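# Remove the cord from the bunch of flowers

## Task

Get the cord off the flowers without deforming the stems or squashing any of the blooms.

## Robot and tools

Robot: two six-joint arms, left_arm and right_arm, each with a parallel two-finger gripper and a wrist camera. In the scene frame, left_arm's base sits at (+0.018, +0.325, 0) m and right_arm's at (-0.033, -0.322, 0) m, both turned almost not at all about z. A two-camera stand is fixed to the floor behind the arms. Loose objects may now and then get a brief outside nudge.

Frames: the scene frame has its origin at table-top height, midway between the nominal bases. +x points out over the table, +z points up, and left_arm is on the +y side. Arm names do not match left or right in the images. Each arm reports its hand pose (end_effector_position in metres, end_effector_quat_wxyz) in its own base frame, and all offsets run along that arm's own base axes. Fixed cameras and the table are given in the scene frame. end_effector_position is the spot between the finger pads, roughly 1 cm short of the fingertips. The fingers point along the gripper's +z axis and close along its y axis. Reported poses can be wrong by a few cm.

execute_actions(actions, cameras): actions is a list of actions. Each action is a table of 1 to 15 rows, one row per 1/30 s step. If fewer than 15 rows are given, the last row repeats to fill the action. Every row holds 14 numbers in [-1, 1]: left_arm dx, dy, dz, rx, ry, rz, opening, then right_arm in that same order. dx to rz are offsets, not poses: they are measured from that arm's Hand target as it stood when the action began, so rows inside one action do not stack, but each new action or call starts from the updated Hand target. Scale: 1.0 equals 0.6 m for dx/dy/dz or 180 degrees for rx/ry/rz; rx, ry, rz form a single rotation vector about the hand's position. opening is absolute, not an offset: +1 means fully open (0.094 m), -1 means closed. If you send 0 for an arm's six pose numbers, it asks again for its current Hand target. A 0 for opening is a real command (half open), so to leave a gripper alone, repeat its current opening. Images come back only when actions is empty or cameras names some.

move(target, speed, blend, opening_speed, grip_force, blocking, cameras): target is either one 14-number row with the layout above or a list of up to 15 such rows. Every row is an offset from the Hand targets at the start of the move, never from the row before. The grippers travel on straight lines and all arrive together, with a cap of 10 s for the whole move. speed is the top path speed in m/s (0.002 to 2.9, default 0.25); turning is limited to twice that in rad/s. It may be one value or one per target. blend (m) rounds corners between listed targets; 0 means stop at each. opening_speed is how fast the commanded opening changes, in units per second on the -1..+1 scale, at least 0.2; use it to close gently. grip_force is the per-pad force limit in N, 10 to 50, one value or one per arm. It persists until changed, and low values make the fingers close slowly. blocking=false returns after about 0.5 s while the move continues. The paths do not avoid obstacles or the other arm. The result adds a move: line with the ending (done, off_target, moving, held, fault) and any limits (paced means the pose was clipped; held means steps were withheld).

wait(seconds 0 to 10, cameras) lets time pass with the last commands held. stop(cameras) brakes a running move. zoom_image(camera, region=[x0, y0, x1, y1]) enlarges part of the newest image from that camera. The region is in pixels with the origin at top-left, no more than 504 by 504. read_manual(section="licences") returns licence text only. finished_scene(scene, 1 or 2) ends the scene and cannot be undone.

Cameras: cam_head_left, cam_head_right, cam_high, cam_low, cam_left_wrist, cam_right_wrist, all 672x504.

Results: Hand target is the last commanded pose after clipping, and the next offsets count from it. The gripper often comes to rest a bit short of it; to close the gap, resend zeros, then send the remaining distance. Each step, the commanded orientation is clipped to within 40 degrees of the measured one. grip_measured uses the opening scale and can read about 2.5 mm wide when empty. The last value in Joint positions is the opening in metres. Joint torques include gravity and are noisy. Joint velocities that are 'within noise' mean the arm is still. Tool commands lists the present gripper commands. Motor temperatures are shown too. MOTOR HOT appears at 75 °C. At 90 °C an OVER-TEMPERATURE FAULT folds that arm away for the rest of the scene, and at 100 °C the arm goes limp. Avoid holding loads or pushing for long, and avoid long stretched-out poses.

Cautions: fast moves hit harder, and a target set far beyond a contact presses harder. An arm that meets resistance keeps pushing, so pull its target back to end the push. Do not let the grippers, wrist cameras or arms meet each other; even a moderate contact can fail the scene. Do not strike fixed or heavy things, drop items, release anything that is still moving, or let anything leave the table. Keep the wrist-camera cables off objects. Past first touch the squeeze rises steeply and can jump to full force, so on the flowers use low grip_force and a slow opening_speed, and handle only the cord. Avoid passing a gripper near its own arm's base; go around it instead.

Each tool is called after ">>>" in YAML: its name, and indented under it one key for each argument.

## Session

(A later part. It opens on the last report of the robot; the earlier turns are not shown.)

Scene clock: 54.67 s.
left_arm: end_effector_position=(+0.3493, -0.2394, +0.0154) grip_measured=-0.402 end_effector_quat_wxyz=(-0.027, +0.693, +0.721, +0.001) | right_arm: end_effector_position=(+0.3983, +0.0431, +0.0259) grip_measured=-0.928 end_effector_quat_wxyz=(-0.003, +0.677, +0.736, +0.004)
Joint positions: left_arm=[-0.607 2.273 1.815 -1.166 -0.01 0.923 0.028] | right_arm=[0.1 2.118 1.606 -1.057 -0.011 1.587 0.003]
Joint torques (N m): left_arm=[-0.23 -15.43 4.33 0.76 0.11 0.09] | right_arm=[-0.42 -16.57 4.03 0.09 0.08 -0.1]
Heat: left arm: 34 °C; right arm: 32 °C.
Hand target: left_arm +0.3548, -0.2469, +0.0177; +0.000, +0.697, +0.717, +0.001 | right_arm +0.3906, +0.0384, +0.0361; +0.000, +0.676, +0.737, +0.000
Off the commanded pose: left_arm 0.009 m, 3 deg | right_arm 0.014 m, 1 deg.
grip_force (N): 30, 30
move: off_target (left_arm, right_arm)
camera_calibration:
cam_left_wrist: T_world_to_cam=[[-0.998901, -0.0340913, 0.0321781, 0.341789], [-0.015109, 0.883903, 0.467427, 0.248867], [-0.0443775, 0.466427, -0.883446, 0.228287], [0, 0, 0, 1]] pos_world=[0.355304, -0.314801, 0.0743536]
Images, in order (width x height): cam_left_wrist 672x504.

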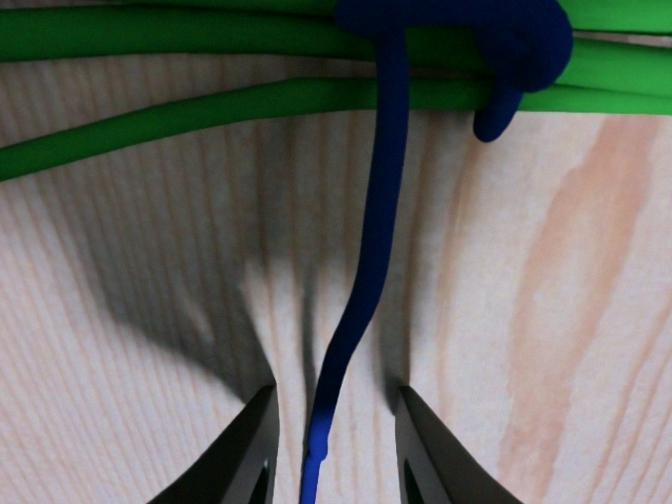

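>>> move:
  target:
    - [0,0,0.001,0,0,0,-1,0,0,0,0,0,0,-1]
    - [0.01,-0.01,0.05,0,0,0,-1,0,0,0,0,0,0,-1]
  speed: 0.06
  opening_speed: 1.2
  cameras: ["cam_left_wrist","cam_high","cam_low"]

Scene clock: 57.60 s.
left_arm: end_effector_position=(+0.3573, -0.2441, +0.0360) grip_measured=-0.914 end_effector_quat_wxyz=(-0.016, +0.693, +0.721, +0.005) | right_arm: end_effector_position=(+0.3983, +0.0431, +0.0259) grip_measured=-0.928 end_effector_quat_wxyz=(-0.003, +0.677, +0.736, +0.004)
Joint positions: left_arm=[-0.607 2.273 1.899 -1.227 -0.014 0.924 0.004] | right_arm=[0.1 2.118 1.606 -1.057 -0.011 1.587 0.003]
Joint torques (N m): left_arm=[-0.39 -13.96 9.02 0.11 0.17 0.07] | right_arm=[-0.44 -16.62 3.97 0.11 0.05 -0.07]
Heat: left arm: 34 °C; right arm: 33 °C.
Hand target: left_arm +0.3608, -0.2529, +0.0477; +0.000, +0.697, +0.717, +0.001 | right_arm +0.3906, +0.0384, +0.0361; +0.000, +0.676, +0.737, +0.000
Off the commanded pose: left_arm 0.015 m, 2 deg | right_arm 0.014 m, 1 deg.
grip_force (N): 30, 30
move: off_target (left_arm, right_arm)
camera_calibration:
cam_left_wrist: T_world_to_cam=[[-0.999385, -0.0329547, 0.0119763, 0.350158], [-0.0237878, 0.888165, 0.458909, 0.247911], [-0.0257602, 0.458342, -0.888403, 0.240587], [0, 0, 0, 1]] pos_world=[0.362038, -0.318917, 0.0957755]
Images, in order (width x height): cam_high 672x504, cam_low 672x504, cam_left_wrist 672x504.

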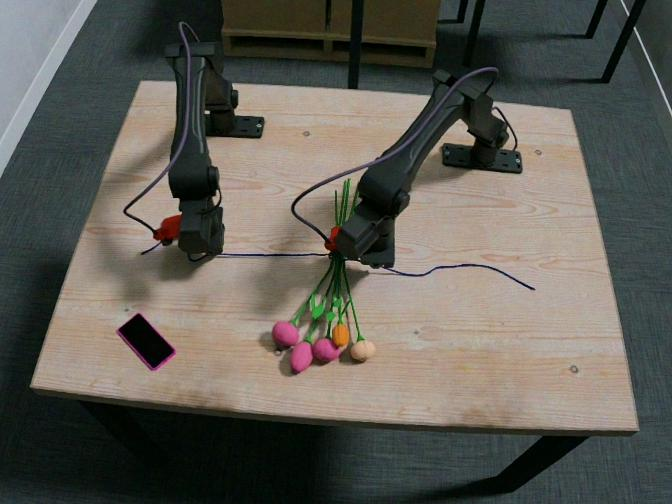

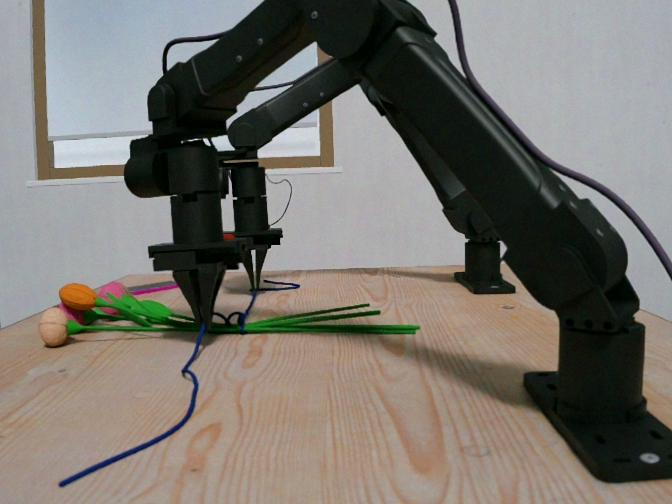

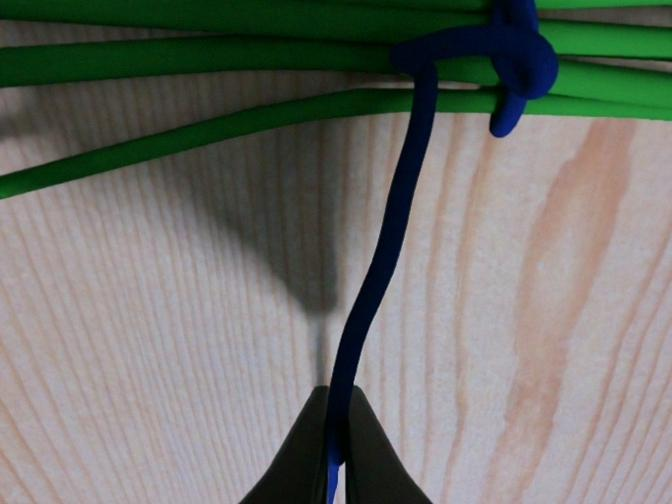

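>>> zoom_image:
  camera: "cam_left_wrist"
  region: [380, 0, 600, 150]

Scaled by 2.291 from the camera's 672x504 image, which has a finer 960x720 frame.

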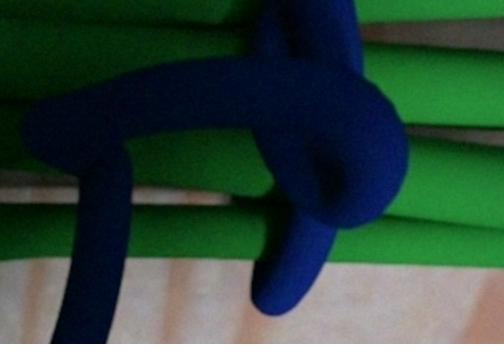

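>>> move:
  target:
    - [0.05,-0.03,0.02,0,0,0,-1,0,0,0,0,0,0,-1]
    - [0.1,-0.1,0.03,0,0,0,-1,0,0,0,0,0,0,-1]
    - [0.105,-0.165,0.02,0,0,0,-1,0,0,0,0,0,0,-1]
  speed: 0.08
  blend: [0.015,0.015,0]
  cameras: ["cam_left_wrist","cam_high","cam_head_right","cam_low"]

>>> zoom_image:
  camera: "cam_head_right"
  region: [260, 225, 370, 305]

Scene clock: 60.50 s.
left_arm: end_effector_position=(+0.4171, -0.3446, +0.0580) grip_measured=-0.914 end_effector_quat_wxyz=(+0.080, +0.699, +0.711, +0.013) | right_arm: end_effector_position=(+0.3983, +0.0431, +0.0259) grip_measured=-0.928 end_effector_quat_wxyz=(-0.003, +0.677, +0.736, +0.004)
Joint positions: left_arm=[-0.697 2.736 2.829 -1.503 -0.013 0.858 0.004] | right_arm=[0.1 2.118 1.606 -1.057 -0.011 1.587 0.003]
Joint torques (N m): left_arm=[0.01 -14.52 8.96 0.77 0.11 -0.08] | right_arm=[-0.46 -16.68 4.03 0.13 0.08 -0.1]
Heat: left arm: 34 °C; right arm: 34 °C.
Hand target: left_arm +0.4238, -0.3518, +0.0597; +0.000, +0.697, +0.717, +0.001 | right_arm +0.3906, +0.0384, +0.0361; +0.000, +0.676, +0.737, +0.000
Off the commanded pose: left_arm 0.010 m, 9 deg | right_arm 0.014 m, 1 deg.
elbow stopped short (left arm): the move would have taken joint 3 (elbow) straighter than the controller allows.
grip_force (N): 30, 30
move: off_target (left_arm, right_arm)
camera_calibration:
cam_left_wrist: T_world_to_cam=[[-0.990757, -0.0177337, -0.134486, 0.416449], [-0.0631058, 0.937859, 0.341232, 0.368869], [0.120077, 0.346564, -0.930309, 0.210832], [0, 0, 0, 1]] pos_world=[0.410562, -0.411629, 0.126275]
Images, in order (width x height): cam_head_right 672x504, cam_high 672x504, cam_low 672x504, cam_left_wrist 672x504.

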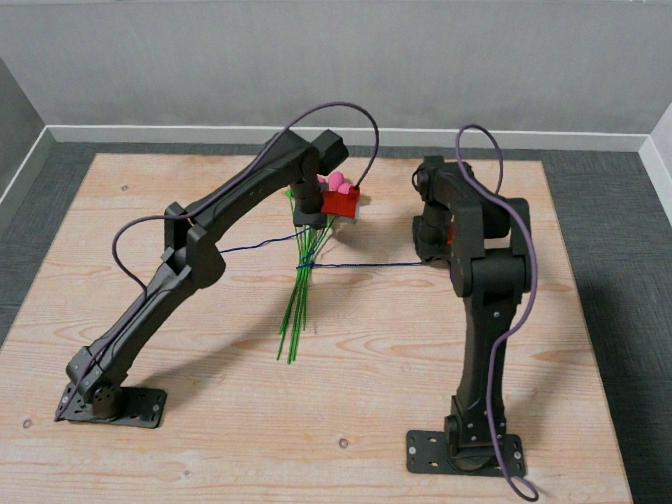

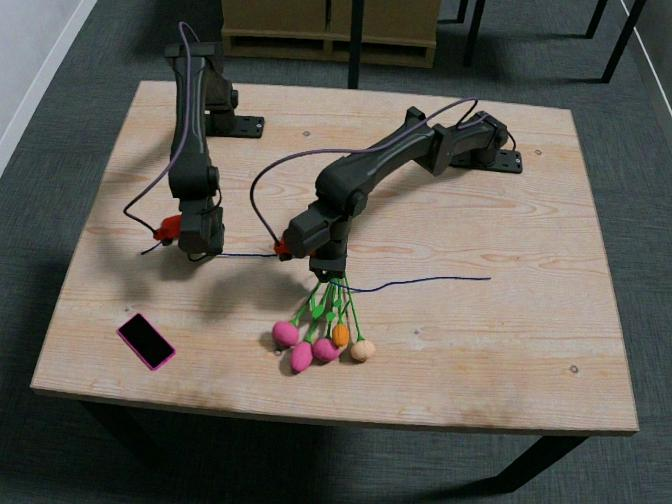

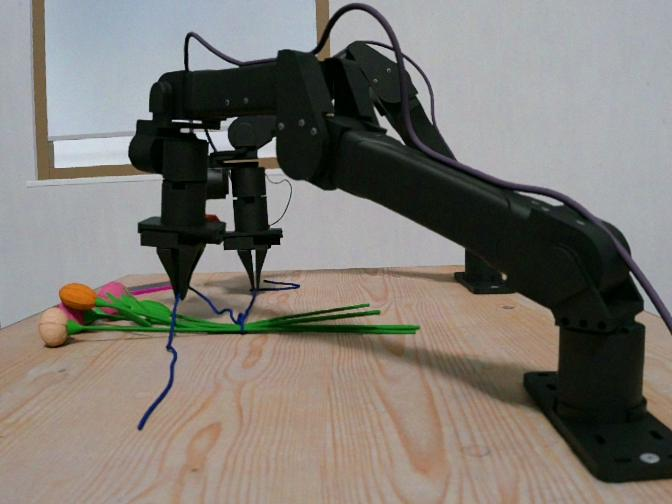

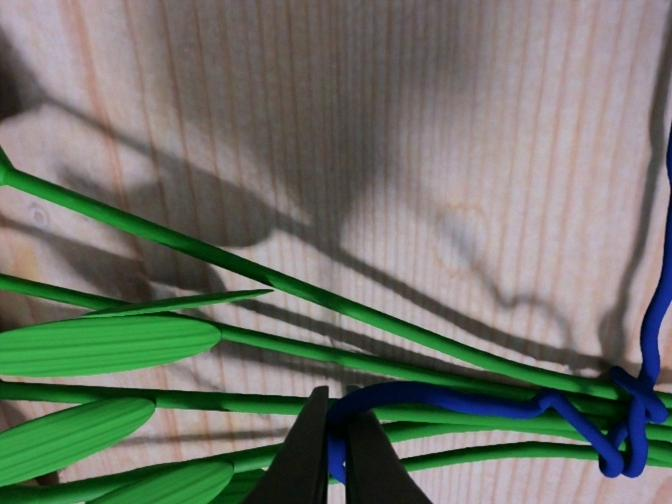

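Scaled by 4.582 from the camera's 672x504 image, which has a finer 960x720 frame.

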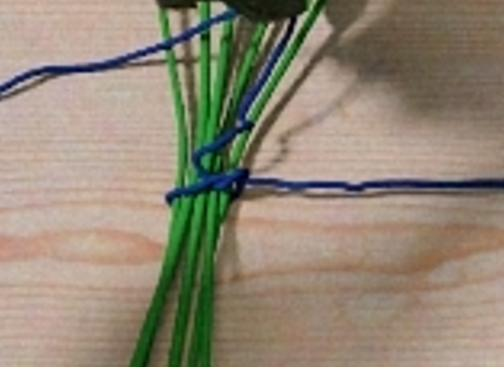

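>>> move:
  target:
    - [-0.005,0.0,-0.045,0,0,0,-1,0,0,0,0,0,0,-1]
    - [-0.005,0.0,-0.045,0,0,0,-0.6,0,0,0,0,0,0,-1]
    - [-0.02,0.02,0.08,0,0,0,-0.6,0,0,0,0,0,0,-1]
    - [-0.09,0.09,0.07,0,0,0,-0.6,0,0,0,0,0,0,-1]
  speed: 0.1
  blend: [0,0,0.02,0]
  opening_speed: 1.2
  cameras: ["cam_left_wrist","cam_high","cam_head_right"]

>>> zoom_image:
  camera: "cam_left_wrist"
  region: [280, 100, 440, 260]

Scene clock: 64.63 s.
left_arm: end_effector_position=(+0.3714, -0.3000, +0.0802) grip_measured=-0.602 end_effector_quat_wxyz=(-0.005, +0.696, +0.718, +0.006) | right_arm: end_effector_position=(+0.3983, +0.0431, +0.0259) grip_measured=-0.928 end_effector_quat_wxyz=(-0.003, +0.677, +0.736, +0.004)
Joint positions: left_arm=[-0.686 2.519 2.512 -1.573 -0.013 0.855 0.019] | right_arm=[0.1 2.118 1.606 -1.057 -0.011 1.587 0.003]
Joint torques (N m): left_arm=[0.51 -20.53 4.88 0.16 0.14 0.05] | right_arm=[-0.46 -16.68 4.01 0.11 0.08 -0.08]
Heat: left arm: 35 °C; right arm: 34 °C.
Hand target: left_arm +0.3698, -0.2979, +0.1016; +0.000, +0.697, +0.717, +0.001 | right_arm +0.3906, +0.0384, +0.0361; +0.000, +0.676, +0.737, +0.000
Off the commanded pose: left_arm 0.022 m, 1 deg | right_arm 0.014 m, 1 deg.
elbow stopped short (left arm): the move would have taken joint 3 (elbow) straighter than the controller allows.
joint sent to its limit (left arm) — joint 4 (wrist pitch), lower limit. The joint targets still meet the commanded pose.
grip_force (N): 30, 30
move: off_target (left_arm, right_arm); target 2's new opening was sent with left_arm's hand 0.010 m and 7 deg from that target
camera_calibration:
cam_left_wrist: T_world_to_cam=[[-0.999709, -0.0234499, -0.00560912, 0.366176], [-0.0234858, 0.894406, 0.446638, 0.280367], [-0.0054568, 0.44664, -0.894697, 0.295256], [0, 0, 0, 1]] pos_world=[0.374265, -0.374049, 0.140996]
Images, in order (width x height): cam_head_right 672x504, cam_high 672x504, cam_left_wrist 672x504.

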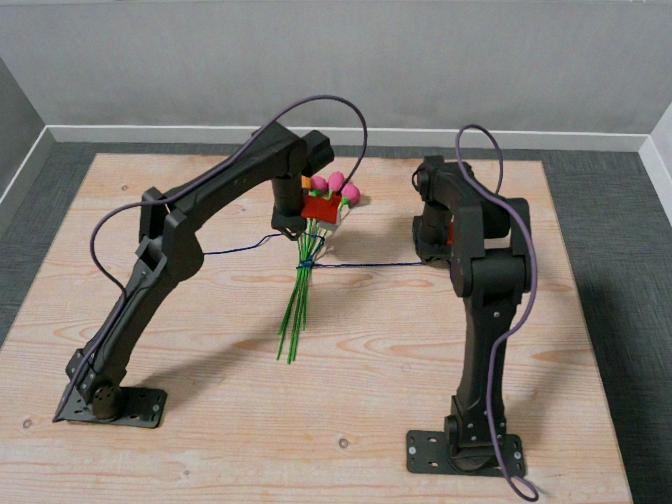

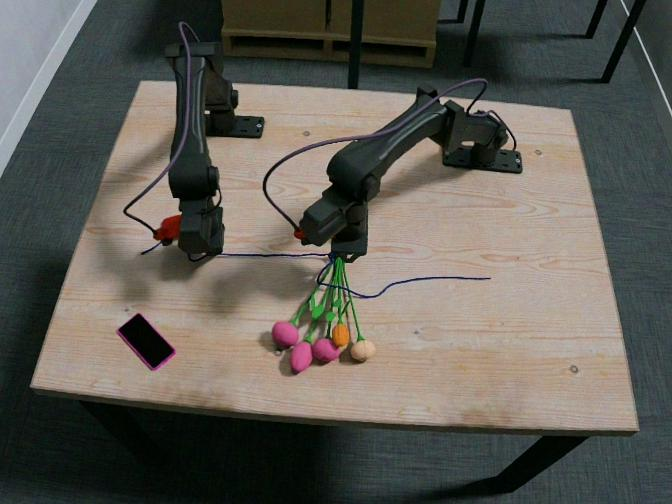

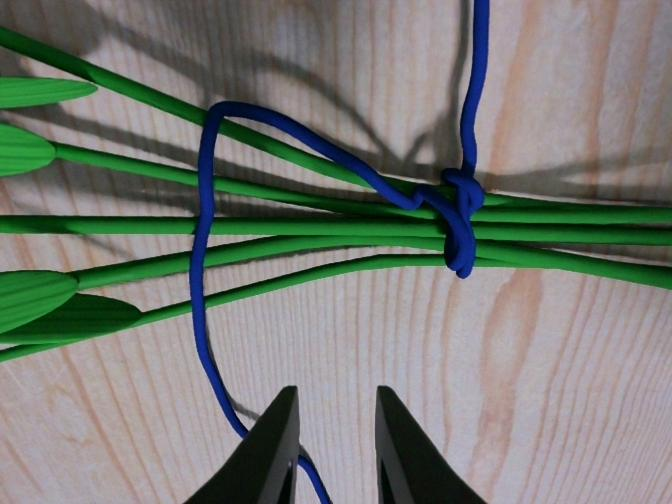

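Scaled by 3.150 from the camera's 672x504 image, which has a finer 960x720 frame.

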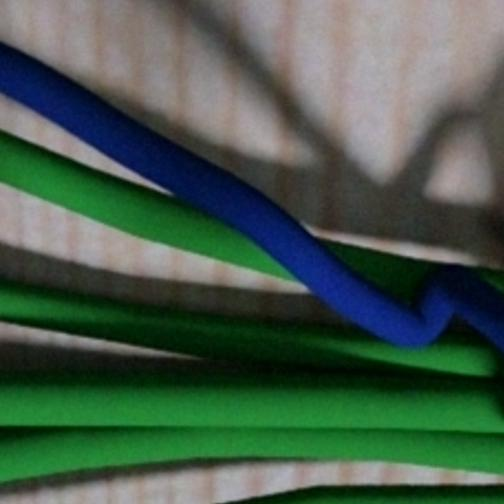

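>>> zoom_image:
  camera: "cam_left_wrist"
  region: [390, 140, 520, 300]

Scaled by 3.150 from the camera's 672x504 image, which has a finer 960x720 frame.

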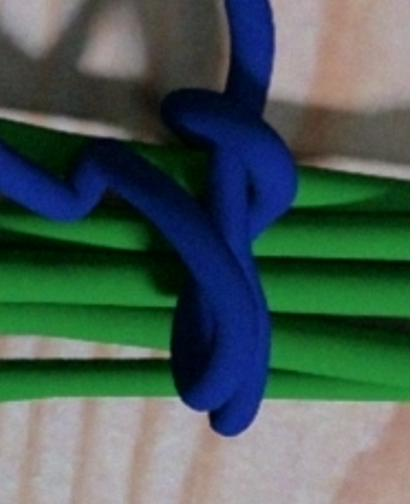

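>>> move:
  target: [-0.011,-0.064,-0.095,0,0,0,-0.6,0,0,0,0,0,0,-1]
  speed: 0.12
  cameras: ["cam_left_wrist"]

Scene clock: 66.57 s.
left_arm: end_effector_position=(+0.3595, -0.3314, +0.0450) grip_measured=-0.602 end_effector_quat_wxyz=(-0.010, +0.700, +0.714, +0.005) | right_arm: end_effector_position=(+0.3983, +0.0431, +0.0259) grip_measured=-0.928 end_effector_quat_wxyz=(-0.003, +0.677, +0.736, +0.004)
Joint positions: left_arm=[-0.751 2.589 2.501 -1.502 -0.011 0.801 0.019] | right_arm=[0.1 2.118 1.606 -1.057 -0.011 1.587 0.003]
Joint torques (N m): left_arm=[0.28 -14.71 7.43 0.37 0.11 -0.06] | right_arm=[-0.39 -16.64 4.11 0.13 0.07 -0.09]
Heat: left arm: 35 °C; right arm: 34 °C.
Hand target: left_arm +0.3632, -0.3362, +0.0447; +0.000, +0.697, +0.717, +0.001 | right_arm +0.3906, +0.0384, +0.0361; +0.000, +0.676, +0.737, +0.000
Off the commanded pose: left_arm 0.006 m, 1 deg | right_arm 0.014 m, 1 deg.
grip_force (N): 30, 30
move: off_target (right_arm)
camera_calibration:
cam_left_wrist: T_world_to_cam=[[-0.999921, -0.012374, 0.00239267, 0.356748], [-0.00995937, 0.892131, 0.451666, 0.318079], [-0.00772351, 0.451607, -0.892184, 0.280106], [0, 0, 0, 1]] pos_world=[0.362051, -0.405851, 0.105387]
Images, in order (width x height): cam_left_wrist 672x504.

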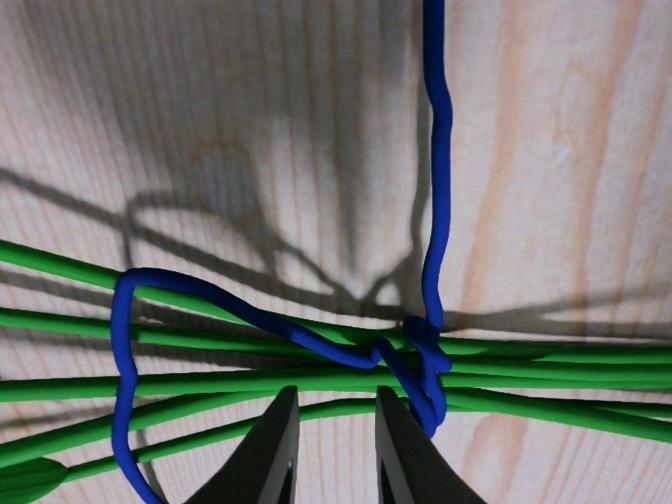

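>>> move:
  target:
    - [0.003,-0.004,-0.035,0,0,0,-0.6,0,0,0,0,0,0,-1]
  speed: 0.06
  cameras: ["cam_left_wrist","cam_low"]

>>> zoom_image:
  camera: "cam_low"
  region: [140, 220, 300, 360]

Scene clock: 67.83 s.
left_arm: end_effector_position=(+0.3663, -0.3378, +0.0336) grip_measured=-0.602 end_effector_quat_wxyz=(+0.006, +0.700, +0.714, +0.006) | right_arm: end_effector_position=(+0.3983, +0.0431, +0.0259) grip_measured=-0.928 end_effector_quat_wxyz=(-0.003, +0.677, +0.736, +0.004)
Joint positions: left_arm=[-0.751 2.589 2.456 -1.426 -0.011 0.799 0.019] | right_arm=[0.1 2.118 1.606 -1.057 -0.011 1.587 0.003]
Joint torques (N m): left_arm=[-0.06 -14.68 5.38 0.53 0.12 -0.09] | right_arm=[-0.44 -16.57 3.99 0.12 0.08 -0.05]
Heat: left arm: 35 °C; right arm: 35 °C.
Hand target: left_arm +0.3650, -0.3386, +0.0237; +0.000, +0.697, +0.717, +0.001 | right_arm +0.3906, +0.0384, +0.0361; +0.000, +0.676, +0.737, +0.000
Off the commanded pose: left_arm 0.010 m, 1 deg | right_arm 0.014 m, 1 deg.
grip_force (N): 30, 30
move: off_target (right_arm)
camera_calibration:
cam_left_wrist: T_world_to_cam=[[-0.99969, -0.0145376, -0.020235, 0.363435], [-0.0218578, 0.901528, 0.432168, 0.337136], [0.0119598, 0.432476, -0.901566, 0.259504], [0, 0, 0, 1]] pos_world=[0.367588, -0.410883, 0.0956149]
Images, in order (width x height): cam_low 672x504, cam_left_wrist 672x504.

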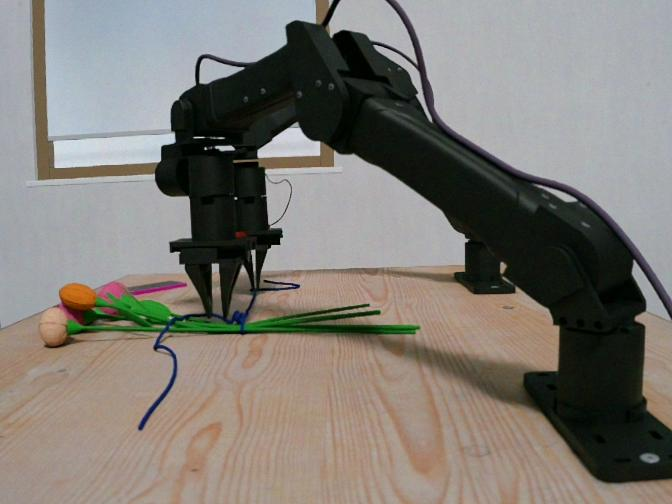

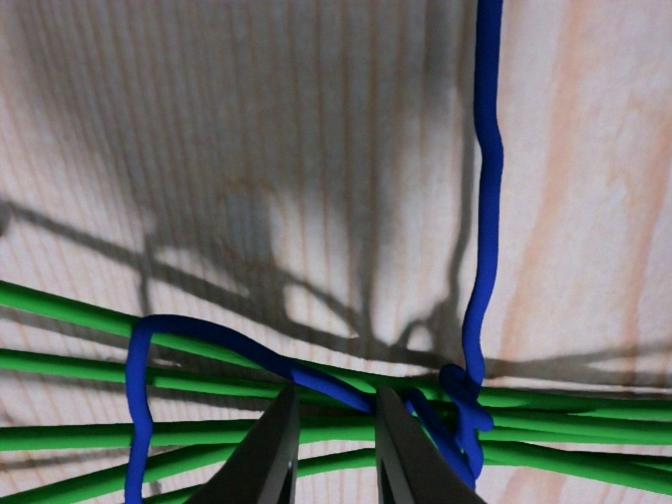

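Scaled by 3.150 from the camera's 672x504 image, which has a finer 960x720 frame.

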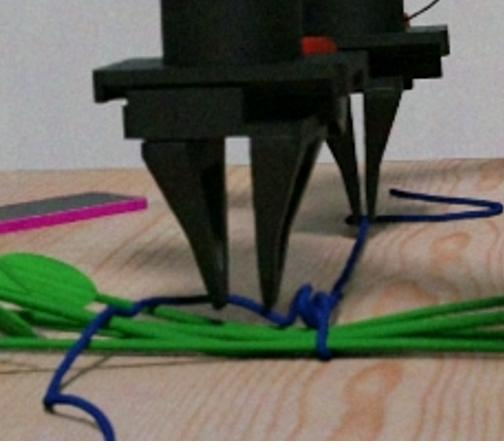

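>>> move:
  target:
    - [-0.004,0.0,-0.018,0,0,0,-0.6,0,0,0,0,0,0,-1]
    - [-0.004,0.0,-0.018,0,0,0,-1,0,0,0,0,0,0,-1]
  speed: 0.05
  opening_speed: 0.6
  cameras: ["cam_left_wrist","cam_low"]

>>> zoom_image:
  camera: "cam_low"
  region: [140, 220, 300, 360]

Scene clock: 69.83 s.
left_arm: end_effector_position=(+0.3646, -0.3361, +0.0206) grip_measured=-0.925 end_effector_quat_wxyz=(-0.001, +0.698, +0.716, +0.006) | right_arm: end_effector_position=(+0.3983, +0.0431, +0.0259) grip_measured=-0.928 end_effector_quat_wxyz=(-0.003, +0.677, +0.736, +0.004)
Joint positions: left_arm=[-0.751 2.589 2.404 -1.388 -0.011 0.795 0.004] | right_arm=[0.1 2.118 1.606 -1.057 -0.011 1.587 0.003]
Joint torques (N m): left_arm=[-0.36 -15.94 4.14 0.61 0.14 -0.06] | right_arm=[-0.53 -16.51 4.04 0.12 0.07 -0.1]
Heat: left arm: 35 °C; right arm: 35 °C.
Hand target: left_arm +0.3626, -0.3386, +0.0129; +0.000, +0.697, +0.717, +0.001 | right_arm +0.3906, +0.0384, +0.0361; +0.000, +0.676, +0.737, +0.000
Off the commanded pose: left_arm 0.008 m, 1 deg | right_arm 0.014 m, 1 deg.
grip_force (N): 30, 30
move: off_target (right_arm)
camera_calibration:
cam_left_wrist: T_world_to_cam=[[-0.999779, -0.0181143, -0.0106523, 0.360142], [-0.0209556, 0.897246, 0.441033, 0.339223], [0.00156871, 0.441159, -0.897428, 0.253698], [0, 0, 0, 1]] pos_world=[0.366773, -0.409764, 0.0819027]
Images, in order (width x height): cam_low 672x504, cam_left_wrist 672x504.

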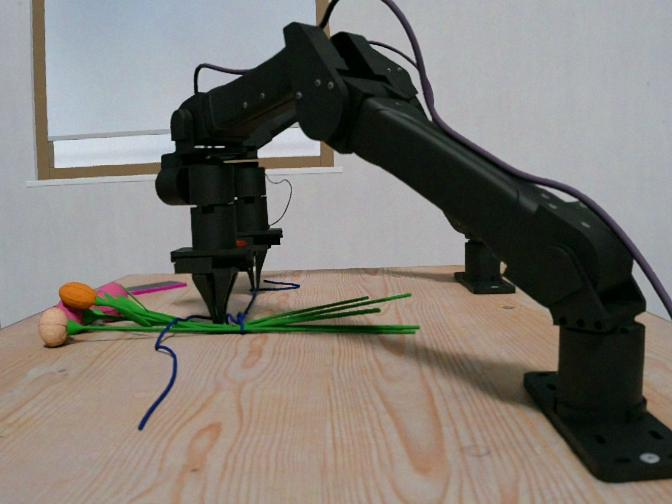

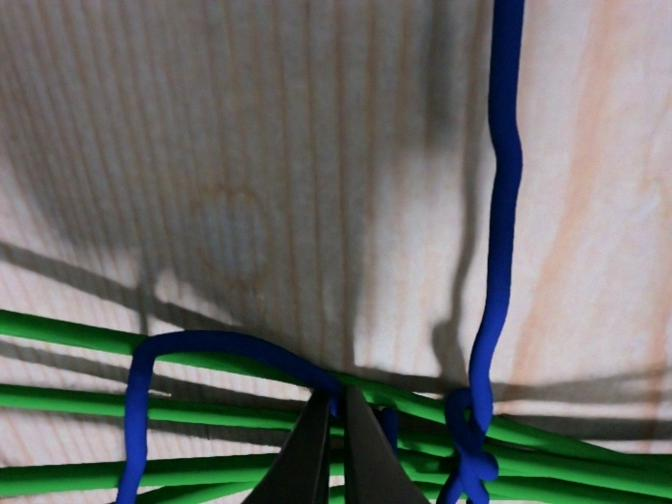

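Scaled by 3.150 from the camera's 672x504 image, which has a finer 960x720 frame.

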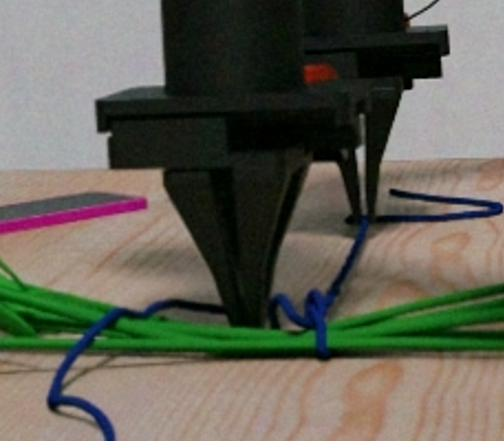

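>>> move:
  target:
    - [0.008,-0.012,0.055,0,0,0,-1,0,0,0,0,0,0,-1]
  speed: 0.06
  cameras: ["cam_left_wrist","cam_low","cam_head_right"]

>>> zoom_image:
  camera: "cam_low"
  region: [140, 220, 300, 360]

>>> zoom_image:
  camera: "cam_head_right"
  region: [260, 225, 370, 305]

Scene clock: 71.40 s.
left_arm: end_effector_position=(+0.3684, -0.3396, +0.0449) grip_measured=-0.928 end_effector_quat_wxyz=(-0.001, +0.697, +0.717, +0.006) | right_arm: end_effector_position=(+0.3983, +0.0431, +0.0259) grip_measured=-0.928 end_effector_quat_wxyz=(-0.003, +0.677, +0.736, +0.004)
Joint positions: left_arm=[-0.751 2.679 2.675 -1.568 -0.011 0.792 0.003] | right_arm=[0.1 2.118 1.606 -1.057 -0.011 1.587 0.003]
Joint torques (N m): left_arm=[-0.84 -14.78 9.03 0.12 0.1 -0.06] | right_arm=[-0.42 -16.54 4.05 0.13 0.06 -0.09]
Heat: left arm: 35 °C; right arm: 35 °C.
Hand target: left_arm +0.3674, -0.3458, +0.0459; +0.000, +0.697, +0.717, +0.001 | right_arm +0.3906, +0.0384, +0.0361; +0.000, +0.676, +0.737, +0.000
Off the commanded pose: left_arm 0.006 m, 1 deg | right_arm 0.014 m, 1 deg.
joint sent to its limit (left arm) — joint 4 (wrist pitch), lower limit. The joint targets still meet the commanded pose.
grip_force (N): 30, 30
move: off_target (right_arm)
camera_calibration:
cam_left_wrist: T_world_to_cam=[[-0.99971, -0.021177, -0.0114336, 0.363131], [-0.0240481, 0.897535, 0.440286, 0.33303], [0.000938109, 0.440433, -0.897785, 0.277104], [0, 0, 0, 1]] pos_world=[0.370774, -0.413262, 0.106304]
Images, in order (width x height): cam_head_right 672x504, cam_low 672x504, cam_left_wrist 672x504.

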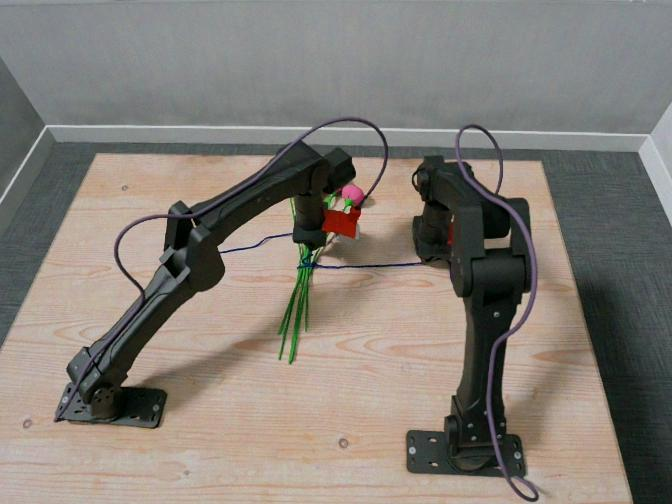

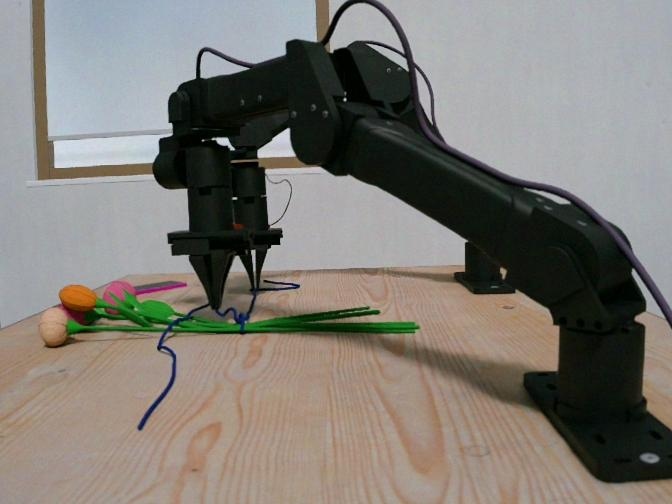

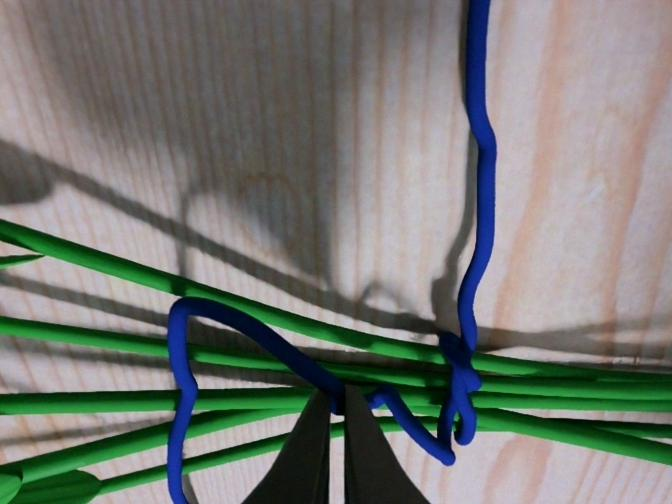

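Scaled by 3.150 from the camera's 672x504 image, which has a finer 960x720 frame.

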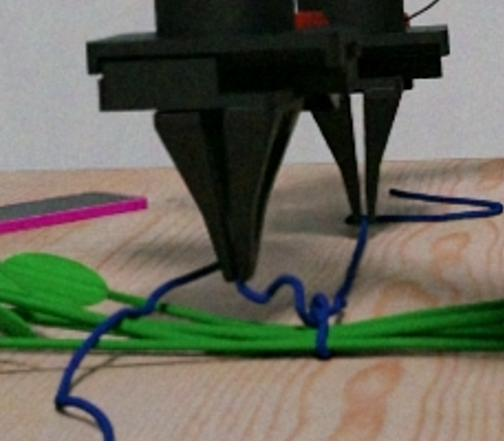

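Scaled by 4.582 from the camera's 672x504 image, which has a finer 960x720 frame.

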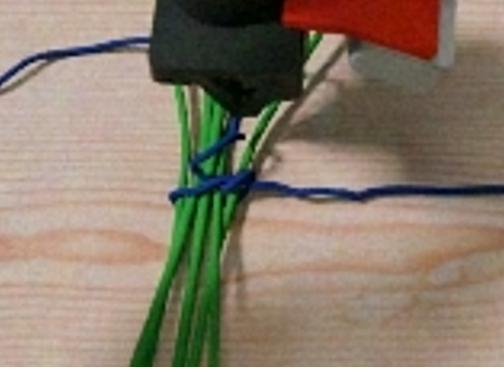

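>>> move:
  target:
    - [0.025,-0.02,0.035,0,0,0,-1,0,0,0,0,0,0,-1]
  speed: 0.06
  cameras: ["cam_left_wrist","cam_low","cam_head_right"]

>>> zoom_image:
  camera: "cam_left_wrist"
  region: [380, 250, 540, 420]

>>> zoom_image:
  camera: "cam_head_right"
  region: [260, 225, 370, 305]

Scene clock: 72.67 s.
left_arm: end_effector_position=(+0.3820, -0.3524, +0.0662) grip_measured=-0.928 end_effector_quat_wxyz=(+0.047, +0.696, +0.716, +0.007) | right_arm: end_effector_position=(+0.3983, +0.0431, +0.0259) grip_measured=-0.928 end_effector_quat_wxyz=(-0.003, +0.677, +0.736, +0.004)
Joint positions: left_arm=[-0.751 2.694 2.789 -1.571 -0.011 0.792 0.003] | right_arm=[0.1 2.118 1.606 -1.057 -0.011 1.587 0.003]
Joint torques (N m): left_arm=[-0.31 -14.42 9.01 0.36 0.18 -0.04] | right_arm=[-0.51 -16.61 4.05 0.12 0.06 -0.07]
Heat: left arm: 35 °C; right arm: 35 °C.
Hand target: left_arm +0.3824, -0.3578, +0.0669; +0.000, +0.697, +0.717, +0.001 | right_arm +0.3906, +0.0384, +0.0361; +0.000, +0.676, +0.737, +0.000
Off the commanded pose: left_arm 0.005 m, 5 deg | right_arm 0.014 m, 1 deg.
joint sent to its limit (left arm) — joint 4 (wrist pitch), lower limit. The joint targets are off in orientation, not in position.
grip_force (N): 30, 30
move: off_target (left_arm, right_arm)
camera_calibration:
cam_left_wrist: T_world_to_cam=[[-0.996532, -0.024132, -0.0796334, 0.379012], [-0.0526126, 0.924173, 0.378334, 0.359852], [0.0644651, 0.381212, -0.922237, 0.25824], [0, 0, 0, 1]] pos_world=[0.379983, -0.421863, 0.132196]
Images, in order (width x height): cam_head_right 672x504, cam_low 672x504, cam_left_wrist 672x504.

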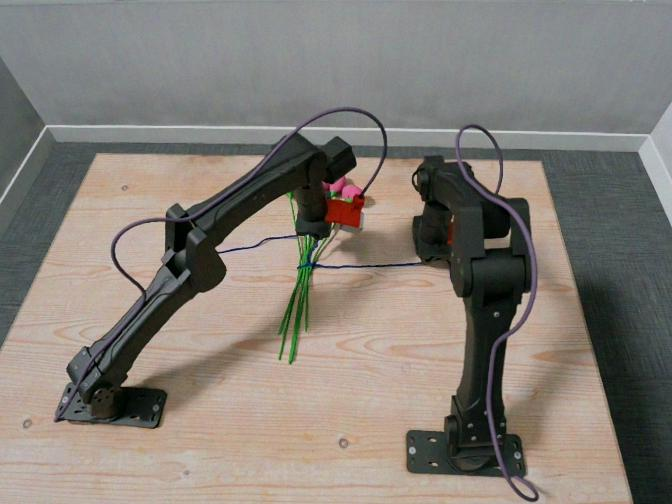

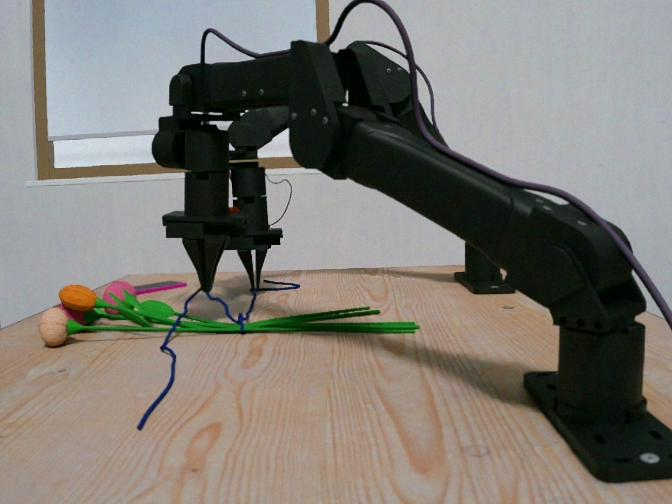

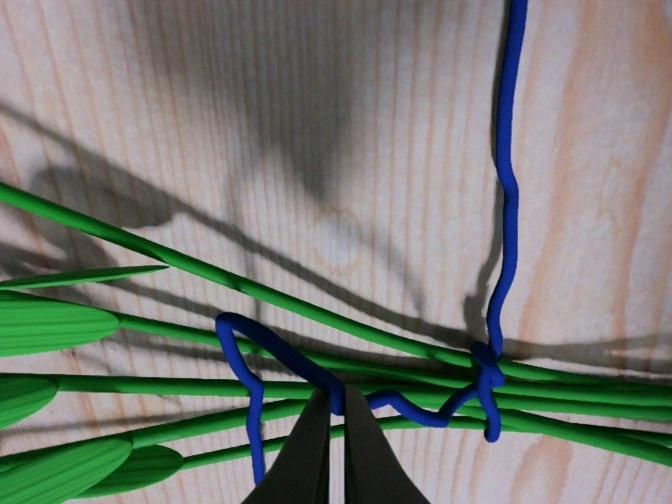

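Scaled by 2.965 from the camera's 672x504 image, which has a finer 960x720 frame.

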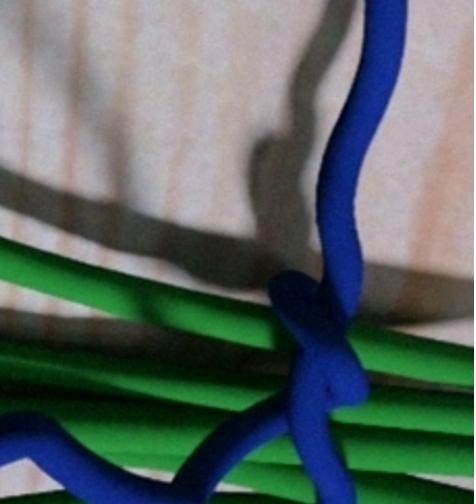

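Scaled by 4.582 from the camera's 672x504 image, which has a finer 960x720 frame.

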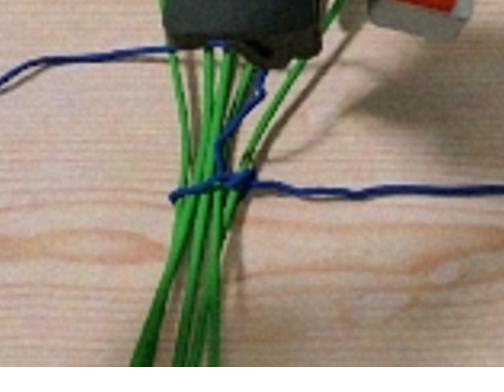

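>>> move:
  target:
    - [0.01,-0.0,-0.045,0,0,0,-1,0,0,0,0,0,0,-1]
    - [0.01,-0.0,-0.045,0,0,0,-0.6,0,0,0,0,0,0,-1]
    - [0.0,0.0,0.05,0,0,0,-0.6,0,0,0,0,0,0,-1]
    - [-0.06,0.09,0.03,0,0,0,-0.6,0,0,0,0,0,0,-1]
  speed: 0.1
  blend: [0,0,0.02,0]
  opening_speed: 1.2
  cameras: ["cam_left_wrist","cam_head_right"]

>>> zoom_image:
  camera: "cam_left_wrist"
  region: [340, 140, 500, 300]

Scene clock: 76.43 s.
left_arm: end_effector_position=(+0.3447, -0.3017, +0.0675) grip_measured=-0.602 end_effector_quat_wxyz=(-0.024, +0.695, +0.718, +0.005) | right_arm: end_effector_position=(+0.3983, +0.0431, +0.0259) grip_measured=-0.928 end_effector_quat_wxyz=(-0.003, +0.677, +0.736, +0.004)
Joint positions: left_arm=[-0.726 2.427 2.291 -1.483 -0.011 0.812 0.019] | right_arm=[0.1 2.118 1.606 -1.057 -0.011 1.587 0.003]
Joint torques (N m): left_arm=[0.29 -19.06 5.23 0.32 0.14 0.04] | right_arm=[-0.44 -16.68 3.97 0.1 0.06 -0.11]
Motor temperatures (°C): left_arm=[27 35 32 25 24 26 28] | right_arm=[24 36 30 27 26 24 28]
Heat: left arm: 35 °C; right arm: 36 °C.
Hand target: left_arm +0.3465, -0.3038, +0.0849; +0.000, +0.697, +0.717, +0.001 | right_arm +0.3906, +0.0384, +0.0361; +0.000, +0.676, +0.737, +0.000
Off the commanded pose: left_arm 0.018 m, 3 deg | right_arm 0.014 m, 1 deg.
elbow stopped short (left arm): the move would have taken joint 3 (elbow) straighter than the controller allows.
grip_force (N): 30, 30
move: off_target (left_arm, right_arm); target 2's new opening was sent with left_arm's hand 0.008 m and 3 deg from that target
camera_calibration:
cam_left_wrist: T_world_to_cam=[[-0.999373, -0.0267324, 0.0232291, 0.33628], [-0.0127169, 0.883046, 0.469114, 0.278256], [-0.0330529, 0.468524, -0.882832, 0.299839], [0, 0, 0, 1]] pos_world=[0.349518, -0.377205, 0.126362]
Images, in order (width x height): cam_head_right 672x504, cam_left_wrist 672x504.

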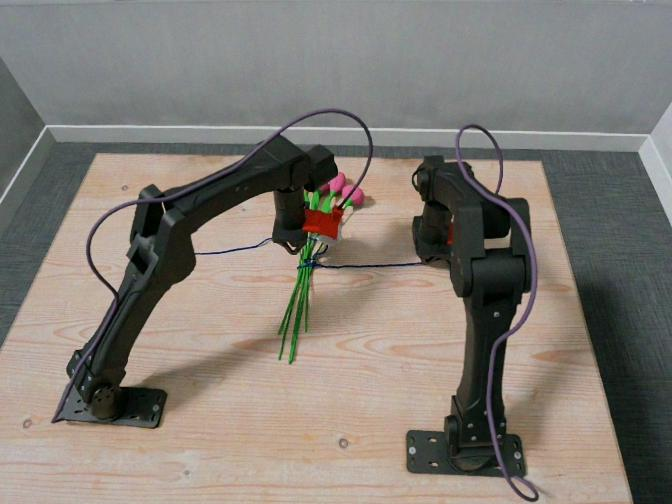

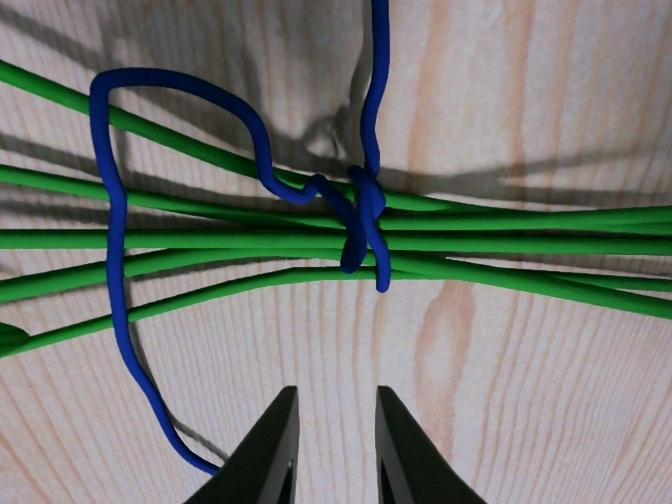

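Scaled by 3.150 from the camera's 672x504 image, which has a finer 960x720 frame.

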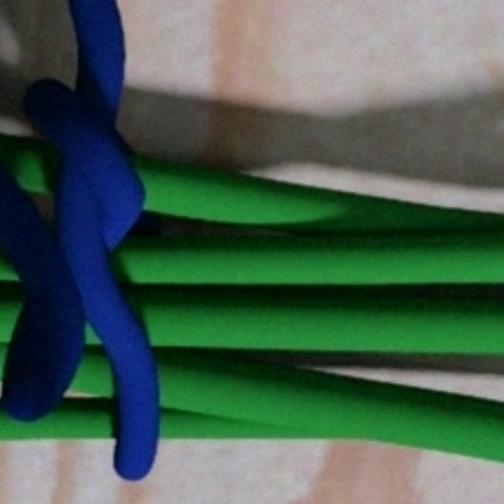

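>>> move:
  target:
    - [-0.03,-0.015,-0.083,0,0,0,-0.72,0,0,0,0,0,0,-1]
  speed: 0.1
  cameras: ["cam_left_wrist"]

Scene clock: 78.37 s.
left_arm: end_effector_position=(+0.3268, -0.3060, +0.0177) grip_measured=-0.718 end_effector_quat_wxyz=(-0.028, +0.698, +0.715, +0.006) | right_arm: end_effector_position=(+0.3983, +0.0431, +0.0259) grip_measured=-0.928 end_effector_quat_wxyz=(-0.003, +0.677, +0.736, +0.004)
Joint positions: left_arm=[-0.76 2.382 2.013 -1.257 -0.013 0.786 0.013] | right_arm=[0.1 2.118 1.606 -1.057 -0.011 1.587 0.003]
Joint torques (N m): left_arm=[-0.38 -19.19 5.08 0.41 0.17 -0.05] | right_arm=[-0.44 -16.55 4.05 0.12 0.1 -0.08]
Heat: left arm: 35 °C; right arm: 36 °C.
Hand target: left_arm +0.3284, -0.3128, +0.0351; +0.000, +0.697, +0.717, +0.001 | right_arm +0.3906, +0.0384, +0.0361; +0.000, +0.676, +0.737, +0.000
Off the commanded pose: left_arm 0.019 m, 3 deg | right_arm 0.014 m, 1 deg.
grip_force (N): 30, 30
move: off_target (left_arm, right_arm)
camera_calibration:
cam_left_wrist: T_world_to_cam=[[-0.999494, -0.0183558, 0.0259615, 0.322058], [-0.00382548, 0.880016, 0.474929, 0.301313], [-0.0315642, 0.47459, -0.879641, 0.258654], [0, 0, 0, 1]] pos_world=[0.331212, -0.382003, 0.0760588]
Images, in order (width x height): cam_left_wrist 672x504.

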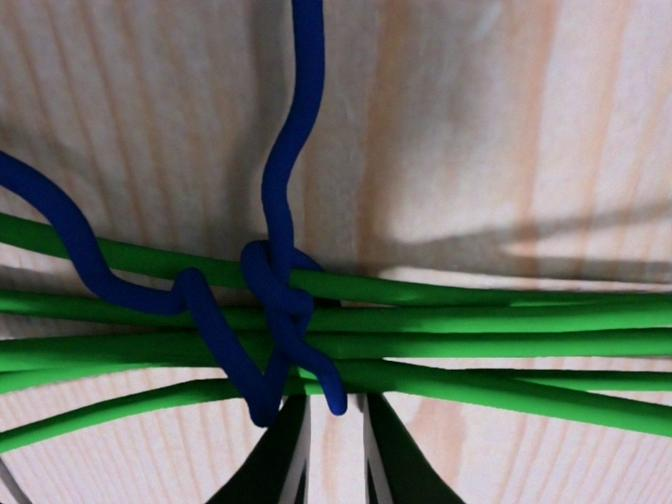

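>>> move:
  target:
    - [0.0,0.0,0.0,0,0,0,-1,0,0,0,0,0,0,-1]
  speed: 0.05
  opening_speed: 0.5
  cameras: ["cam_left_wrist"]

>>> zoom_image:
  camera: "cam_left_wrist"
  region: [230, 230, 430, 430]

Scene clock: 79.40 s.
left_arm: end_effector_position=(+0.3270, -0.3063, +0.0177) grip_measured=-0.924 end_effector_quat_wxyz=(-0.027, +0.698, +0.715, +0.006) | right_arm: end_effector_position=(+0.3983, +0.0431, +0.0259) grip_measured=-0.928 end_effector_quat_wxyz=(-0.003, +0.677, +0.736, +0.004)
Joint positions: left_arm=[-0.76 2.382 2.013 -1.255 -0.013 0.786 0.004] | right_arm=[0.1 2.118 1.606 -1.057 -0.011 1.587 0.003]
Joint torques (N m): left_arm=[-0.47 -18.73 5.49 0.39 0.18 -0.06] | right_arm=[-0.46 -16.58 4.05 0.11 0.06 -0.08]
Heat: left arm: 35 °C; right arm: 36 °C.
Hand target: left_arm +0.3284, -0.3128, +0.0351; +0.000, +0.697, +0.717, +0.001 | right_arm +0.3906, +0.0384, +0.0361; +0.000, +0.676, +0.737, +0.000
Off the commanded pose: left_arm 0.019 m, 3 deg | right_arm 0.014 m, 1 deg.
grip_force (N): 30, 30
move: off_target (left_arm, right_arm)
camera_calibration:
cam_left_wrist: T_world_to_cam=[[-0.999515, -0.0187548, 0.0248522, 0.322193], [-0.00473888, 0.880554, 0.473923, 0.302028], [-0.030772, 0.473575, -0.880216, 0.258238], [0, 0, 0, 1]] pos_world=[0.331414, -0.382205, 0.07616]
Images, in order (width x height): cam_left_wrist 672x504.

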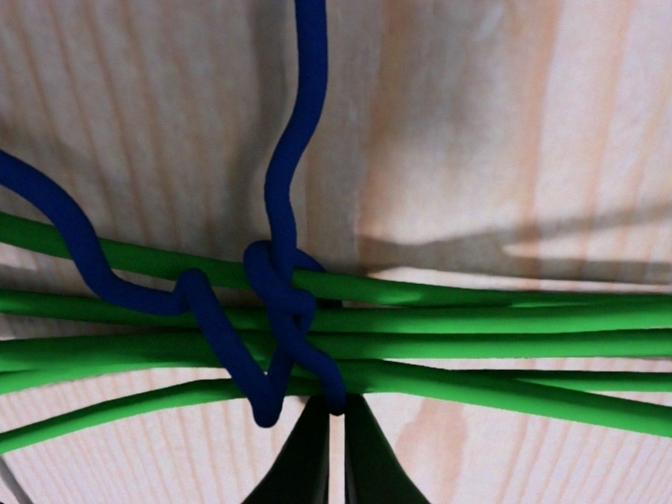

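Scaled by 2.520 from the camera's 672x504 image, which has a finer 960x720 frame.

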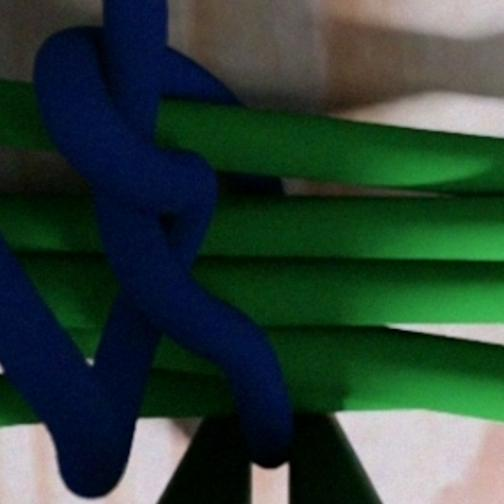

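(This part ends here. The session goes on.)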